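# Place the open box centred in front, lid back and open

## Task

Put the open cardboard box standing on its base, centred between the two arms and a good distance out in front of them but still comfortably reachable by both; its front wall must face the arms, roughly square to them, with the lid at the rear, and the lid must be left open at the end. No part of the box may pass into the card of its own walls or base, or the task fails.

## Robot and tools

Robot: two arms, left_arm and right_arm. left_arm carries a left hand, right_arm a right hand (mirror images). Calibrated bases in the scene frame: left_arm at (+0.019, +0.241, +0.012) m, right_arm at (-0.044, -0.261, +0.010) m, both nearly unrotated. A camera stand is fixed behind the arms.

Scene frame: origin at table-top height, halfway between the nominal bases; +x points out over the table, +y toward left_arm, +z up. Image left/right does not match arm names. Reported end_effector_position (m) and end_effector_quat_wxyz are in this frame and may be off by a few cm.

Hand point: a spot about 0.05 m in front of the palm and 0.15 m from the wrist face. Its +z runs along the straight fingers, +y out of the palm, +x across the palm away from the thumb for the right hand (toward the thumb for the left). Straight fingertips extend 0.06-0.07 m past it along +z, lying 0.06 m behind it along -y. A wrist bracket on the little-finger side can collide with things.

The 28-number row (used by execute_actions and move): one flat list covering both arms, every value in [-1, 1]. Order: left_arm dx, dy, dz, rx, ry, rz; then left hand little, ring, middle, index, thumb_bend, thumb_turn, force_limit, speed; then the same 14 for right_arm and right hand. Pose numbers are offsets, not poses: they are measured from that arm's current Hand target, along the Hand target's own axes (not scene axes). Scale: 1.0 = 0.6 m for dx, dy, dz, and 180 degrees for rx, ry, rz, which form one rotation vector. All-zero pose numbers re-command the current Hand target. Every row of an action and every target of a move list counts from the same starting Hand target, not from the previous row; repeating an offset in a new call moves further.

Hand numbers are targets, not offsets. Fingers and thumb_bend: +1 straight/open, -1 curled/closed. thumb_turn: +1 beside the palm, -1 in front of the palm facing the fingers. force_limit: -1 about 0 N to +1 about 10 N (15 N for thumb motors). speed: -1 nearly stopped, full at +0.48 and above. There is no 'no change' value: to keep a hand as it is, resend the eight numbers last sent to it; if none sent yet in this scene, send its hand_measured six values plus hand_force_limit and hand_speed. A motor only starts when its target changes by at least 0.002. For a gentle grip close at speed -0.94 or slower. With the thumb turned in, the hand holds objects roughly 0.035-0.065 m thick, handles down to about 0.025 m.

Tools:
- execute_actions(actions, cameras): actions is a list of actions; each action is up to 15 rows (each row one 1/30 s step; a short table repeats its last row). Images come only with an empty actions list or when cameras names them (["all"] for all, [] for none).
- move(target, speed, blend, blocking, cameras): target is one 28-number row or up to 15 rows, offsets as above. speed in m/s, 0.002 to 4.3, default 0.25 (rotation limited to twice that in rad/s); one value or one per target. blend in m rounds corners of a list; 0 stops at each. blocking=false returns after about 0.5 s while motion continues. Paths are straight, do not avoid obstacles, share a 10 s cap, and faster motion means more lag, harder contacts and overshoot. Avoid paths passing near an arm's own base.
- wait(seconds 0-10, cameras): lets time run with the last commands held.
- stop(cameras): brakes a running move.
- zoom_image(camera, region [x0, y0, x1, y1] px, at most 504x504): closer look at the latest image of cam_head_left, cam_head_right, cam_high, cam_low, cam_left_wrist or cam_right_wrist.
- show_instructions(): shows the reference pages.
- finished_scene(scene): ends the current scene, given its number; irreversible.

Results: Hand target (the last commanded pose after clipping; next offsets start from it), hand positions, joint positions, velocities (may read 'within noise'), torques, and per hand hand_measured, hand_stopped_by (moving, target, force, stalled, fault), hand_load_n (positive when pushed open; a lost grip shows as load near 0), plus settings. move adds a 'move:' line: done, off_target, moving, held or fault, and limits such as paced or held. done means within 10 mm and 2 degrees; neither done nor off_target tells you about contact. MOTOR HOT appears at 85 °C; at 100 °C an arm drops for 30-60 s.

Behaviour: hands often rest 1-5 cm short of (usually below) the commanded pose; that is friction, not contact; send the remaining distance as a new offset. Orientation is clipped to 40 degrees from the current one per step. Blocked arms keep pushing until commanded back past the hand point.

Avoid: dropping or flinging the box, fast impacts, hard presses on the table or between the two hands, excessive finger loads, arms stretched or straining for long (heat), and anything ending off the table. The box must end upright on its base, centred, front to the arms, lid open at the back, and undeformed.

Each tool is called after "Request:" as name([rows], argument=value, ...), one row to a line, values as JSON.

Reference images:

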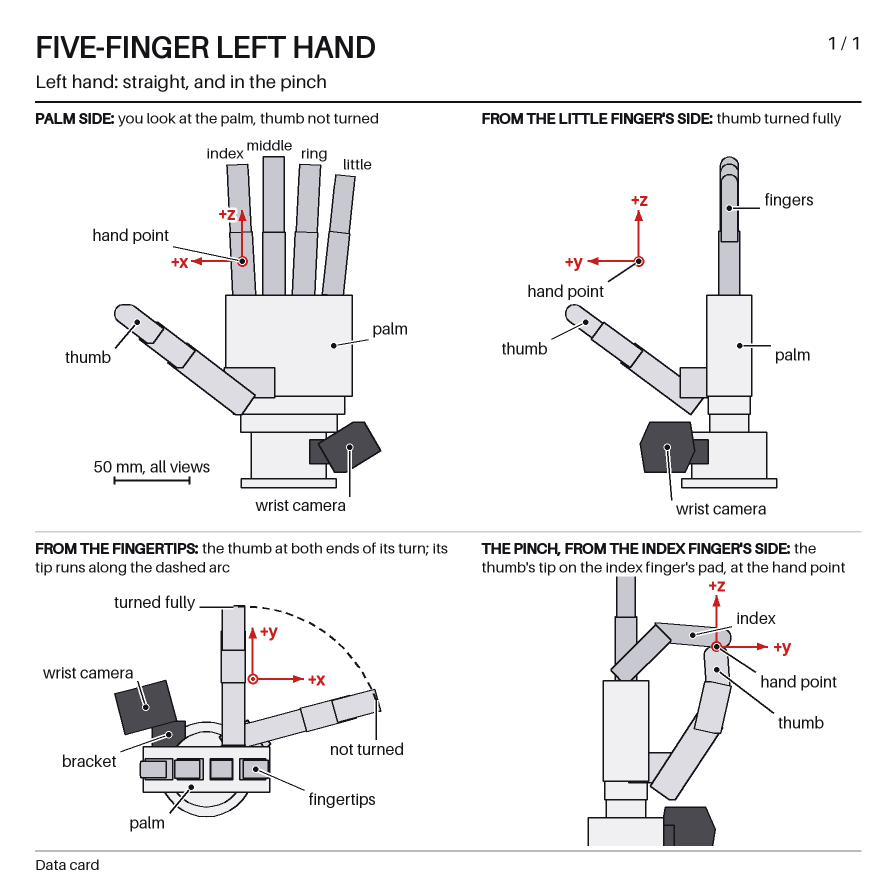

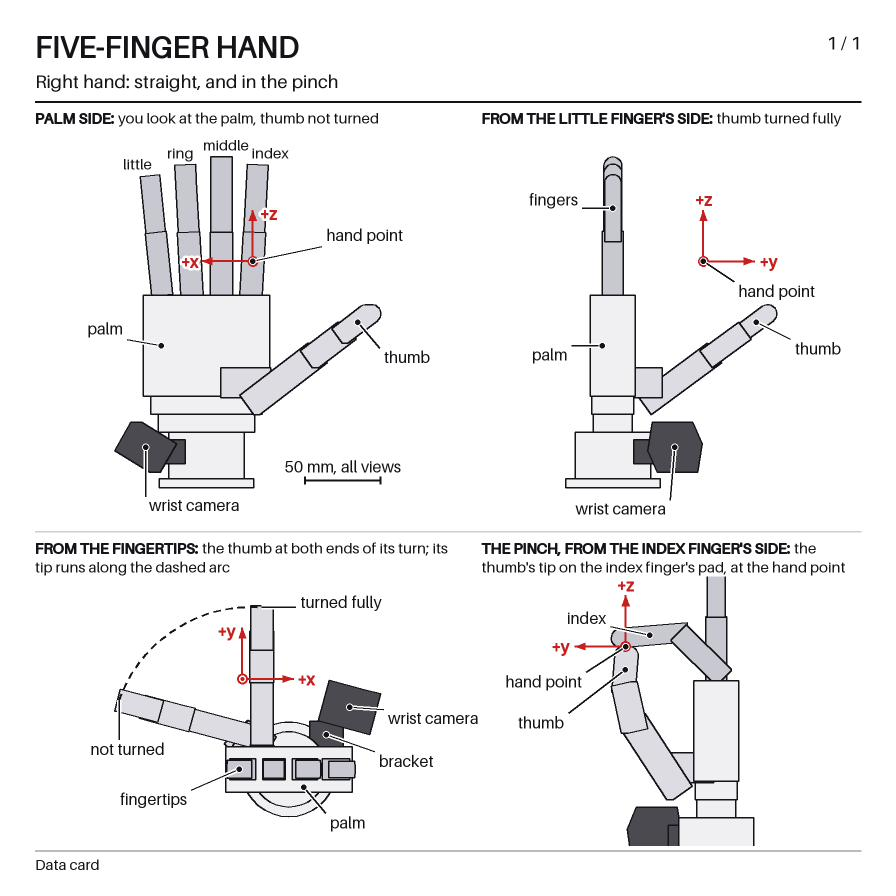

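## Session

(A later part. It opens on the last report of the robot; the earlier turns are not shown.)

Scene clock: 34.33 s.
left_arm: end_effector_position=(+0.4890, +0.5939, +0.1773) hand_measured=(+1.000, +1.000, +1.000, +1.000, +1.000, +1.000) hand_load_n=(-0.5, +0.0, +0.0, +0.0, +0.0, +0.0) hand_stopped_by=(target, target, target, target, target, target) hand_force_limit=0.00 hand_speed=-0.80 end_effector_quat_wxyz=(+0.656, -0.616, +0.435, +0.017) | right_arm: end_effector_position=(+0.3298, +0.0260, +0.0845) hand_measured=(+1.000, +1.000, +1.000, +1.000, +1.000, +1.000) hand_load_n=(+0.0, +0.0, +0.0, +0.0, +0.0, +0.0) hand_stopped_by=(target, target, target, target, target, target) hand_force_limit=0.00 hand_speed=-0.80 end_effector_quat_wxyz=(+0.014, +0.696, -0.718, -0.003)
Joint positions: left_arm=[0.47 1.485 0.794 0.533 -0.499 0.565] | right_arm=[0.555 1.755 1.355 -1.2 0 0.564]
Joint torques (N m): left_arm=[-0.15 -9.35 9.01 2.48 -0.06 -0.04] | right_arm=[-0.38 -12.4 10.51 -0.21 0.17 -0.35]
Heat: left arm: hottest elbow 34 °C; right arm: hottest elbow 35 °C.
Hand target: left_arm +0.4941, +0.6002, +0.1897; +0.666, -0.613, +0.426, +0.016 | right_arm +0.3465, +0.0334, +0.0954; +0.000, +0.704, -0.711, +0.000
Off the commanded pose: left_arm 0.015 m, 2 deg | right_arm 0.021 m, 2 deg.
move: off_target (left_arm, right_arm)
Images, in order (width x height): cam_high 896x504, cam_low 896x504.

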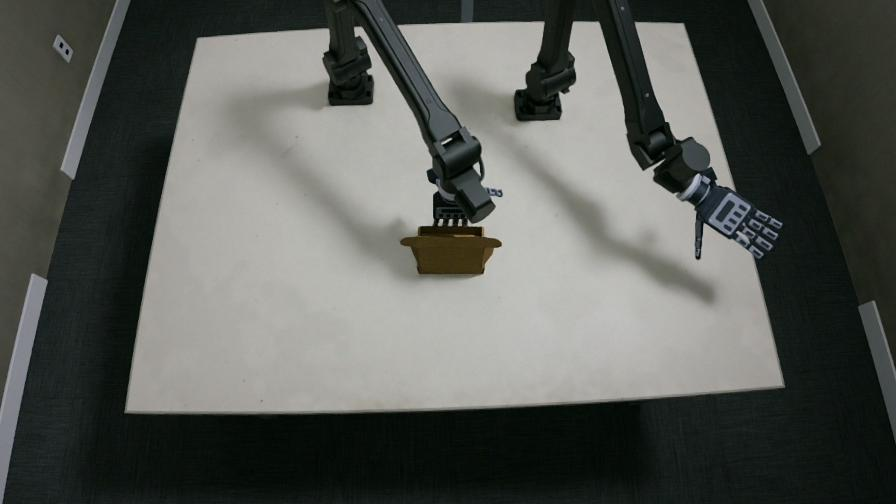

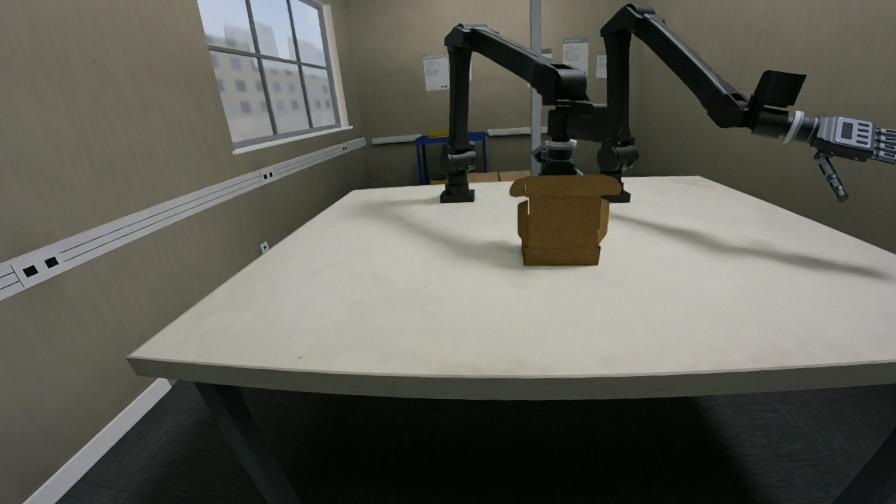

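Request:
move([
  [0,0,0,0,0,0,1,1,1,1,1,1,0,-0.8,0,0.1,0,0,0,0,1,1,1,1,1,1,0,-0.8],
  [0,0,0,0,0,0,1,1,1,1,1,1,0,-0.8,0,0.15,-0.17,0,0,0,1,1,1,1,1,1,0,-0.8],
], cameras=["cam_high","cam_low"], speed=0.2, blend=0.01)

Request:
zoom_image(camera="cam_high", region=[370, 140, 530, 290])

Scene clock: 36.63 s.
left_arm: end_effector_position=(+0.4890, +0.5939, +0.1773) hand_measured=(+1.000, +1.000, +1.000, +1.000, +1.000, +1.000) hand_load_n=(+0.0, +0.0, +0.0, +0.0, +0.0, +0.0) hand_stopped_by=(target, target, target, target, target, target) hand_force_limit=0.00 hand_speed=-0.80 end_effector_quat_wxyz=(+0.656, -0.616, +0.435, +0.017) | right_arm: end_effector_position=(+0.2474, +0.0198, +0.1728) hand_measured=(+1.000, +1.000, +1.000, +1.000, +1.000, +1.000) hand_load_n=(+0.0, +0.0, +0.0, +0.0, +0.0, +0.0) hand_stopped_by=(target, target, target, target, target, target) hand_force_limit=0.00 hand_speed=-0.80 end_effector_quat_wxyz=(+0.029, +0.707, -0.707, -0.005)
Joint positions: left_arm=[0.47 1.485 0.794 0.533 -0.499 0.565] | right_arm=[0.643 1.529 1.311 -1.411 0 0.62]
Joint torques (N m): left_arm=[-0.15 -9.47 9.01 2.47 -0.05 -0.04] | right_arm=[1.26 -11.81 10.81 -0.31 0.12 0.1]
Motor temperatures (°C): left_arm=[30 30 35 32 30 30] | right_arm=[28 29 36 31 31 31]
Heat: left arm: hottest elbow 35 °C; right arm: hottest elbow 36 °C.
Hand target: left_arm +0.4941, +0.6002, +0.1897; +0.666, -0.613, +0.426, +0.016 | right_arm +0.2565, +0.0343, +0.1974; +0.000, +0.704, -0.711, +0.000
Off the commanded pose: left_arm 0.015 m, 2 deg | right_arm 0.030 m, 3 deg.
move: off_target (left_arm, right_arm)
Images, in order (width x height): cam_high 896x504, cam_low 896x504.

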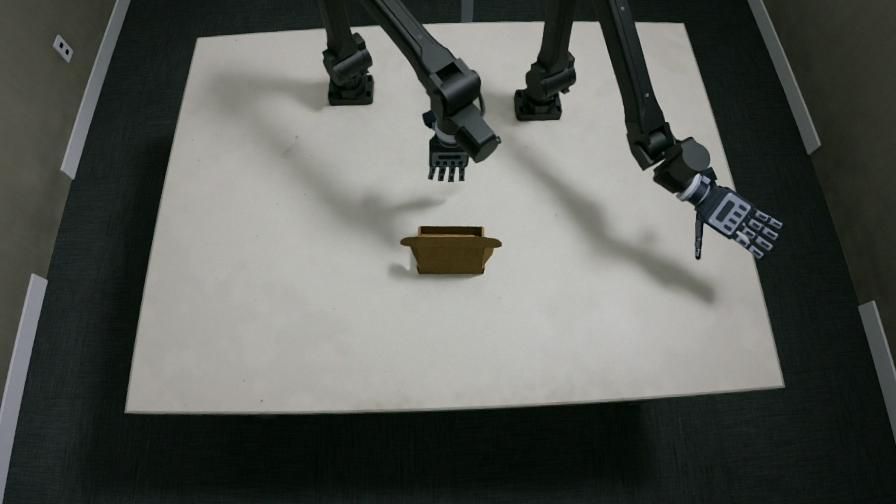

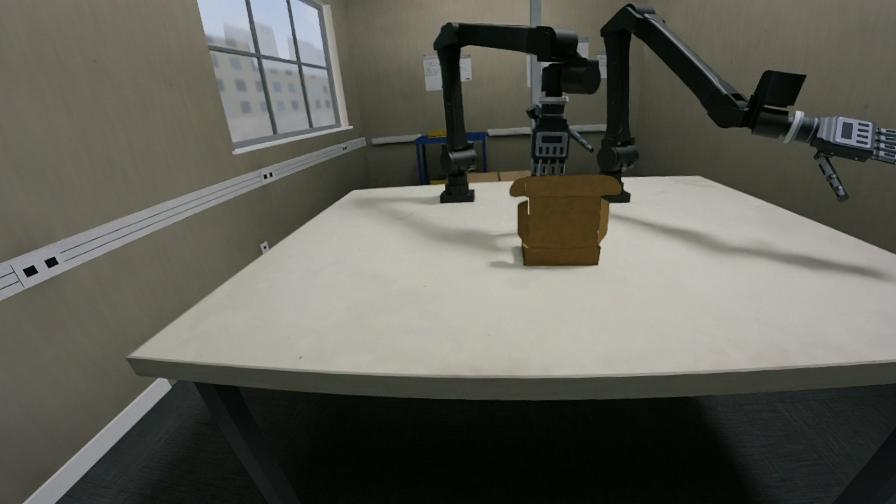

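Scaled by 3.150 from the camera's 896x504 image, which has a finer 1280x720 frame.

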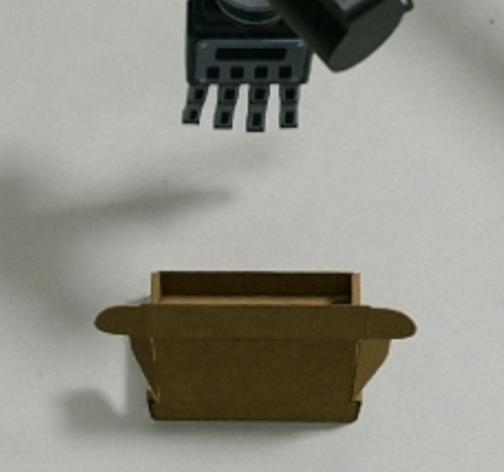

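Request:
finished_scene(scene=3)

The scene is finished: the task was done.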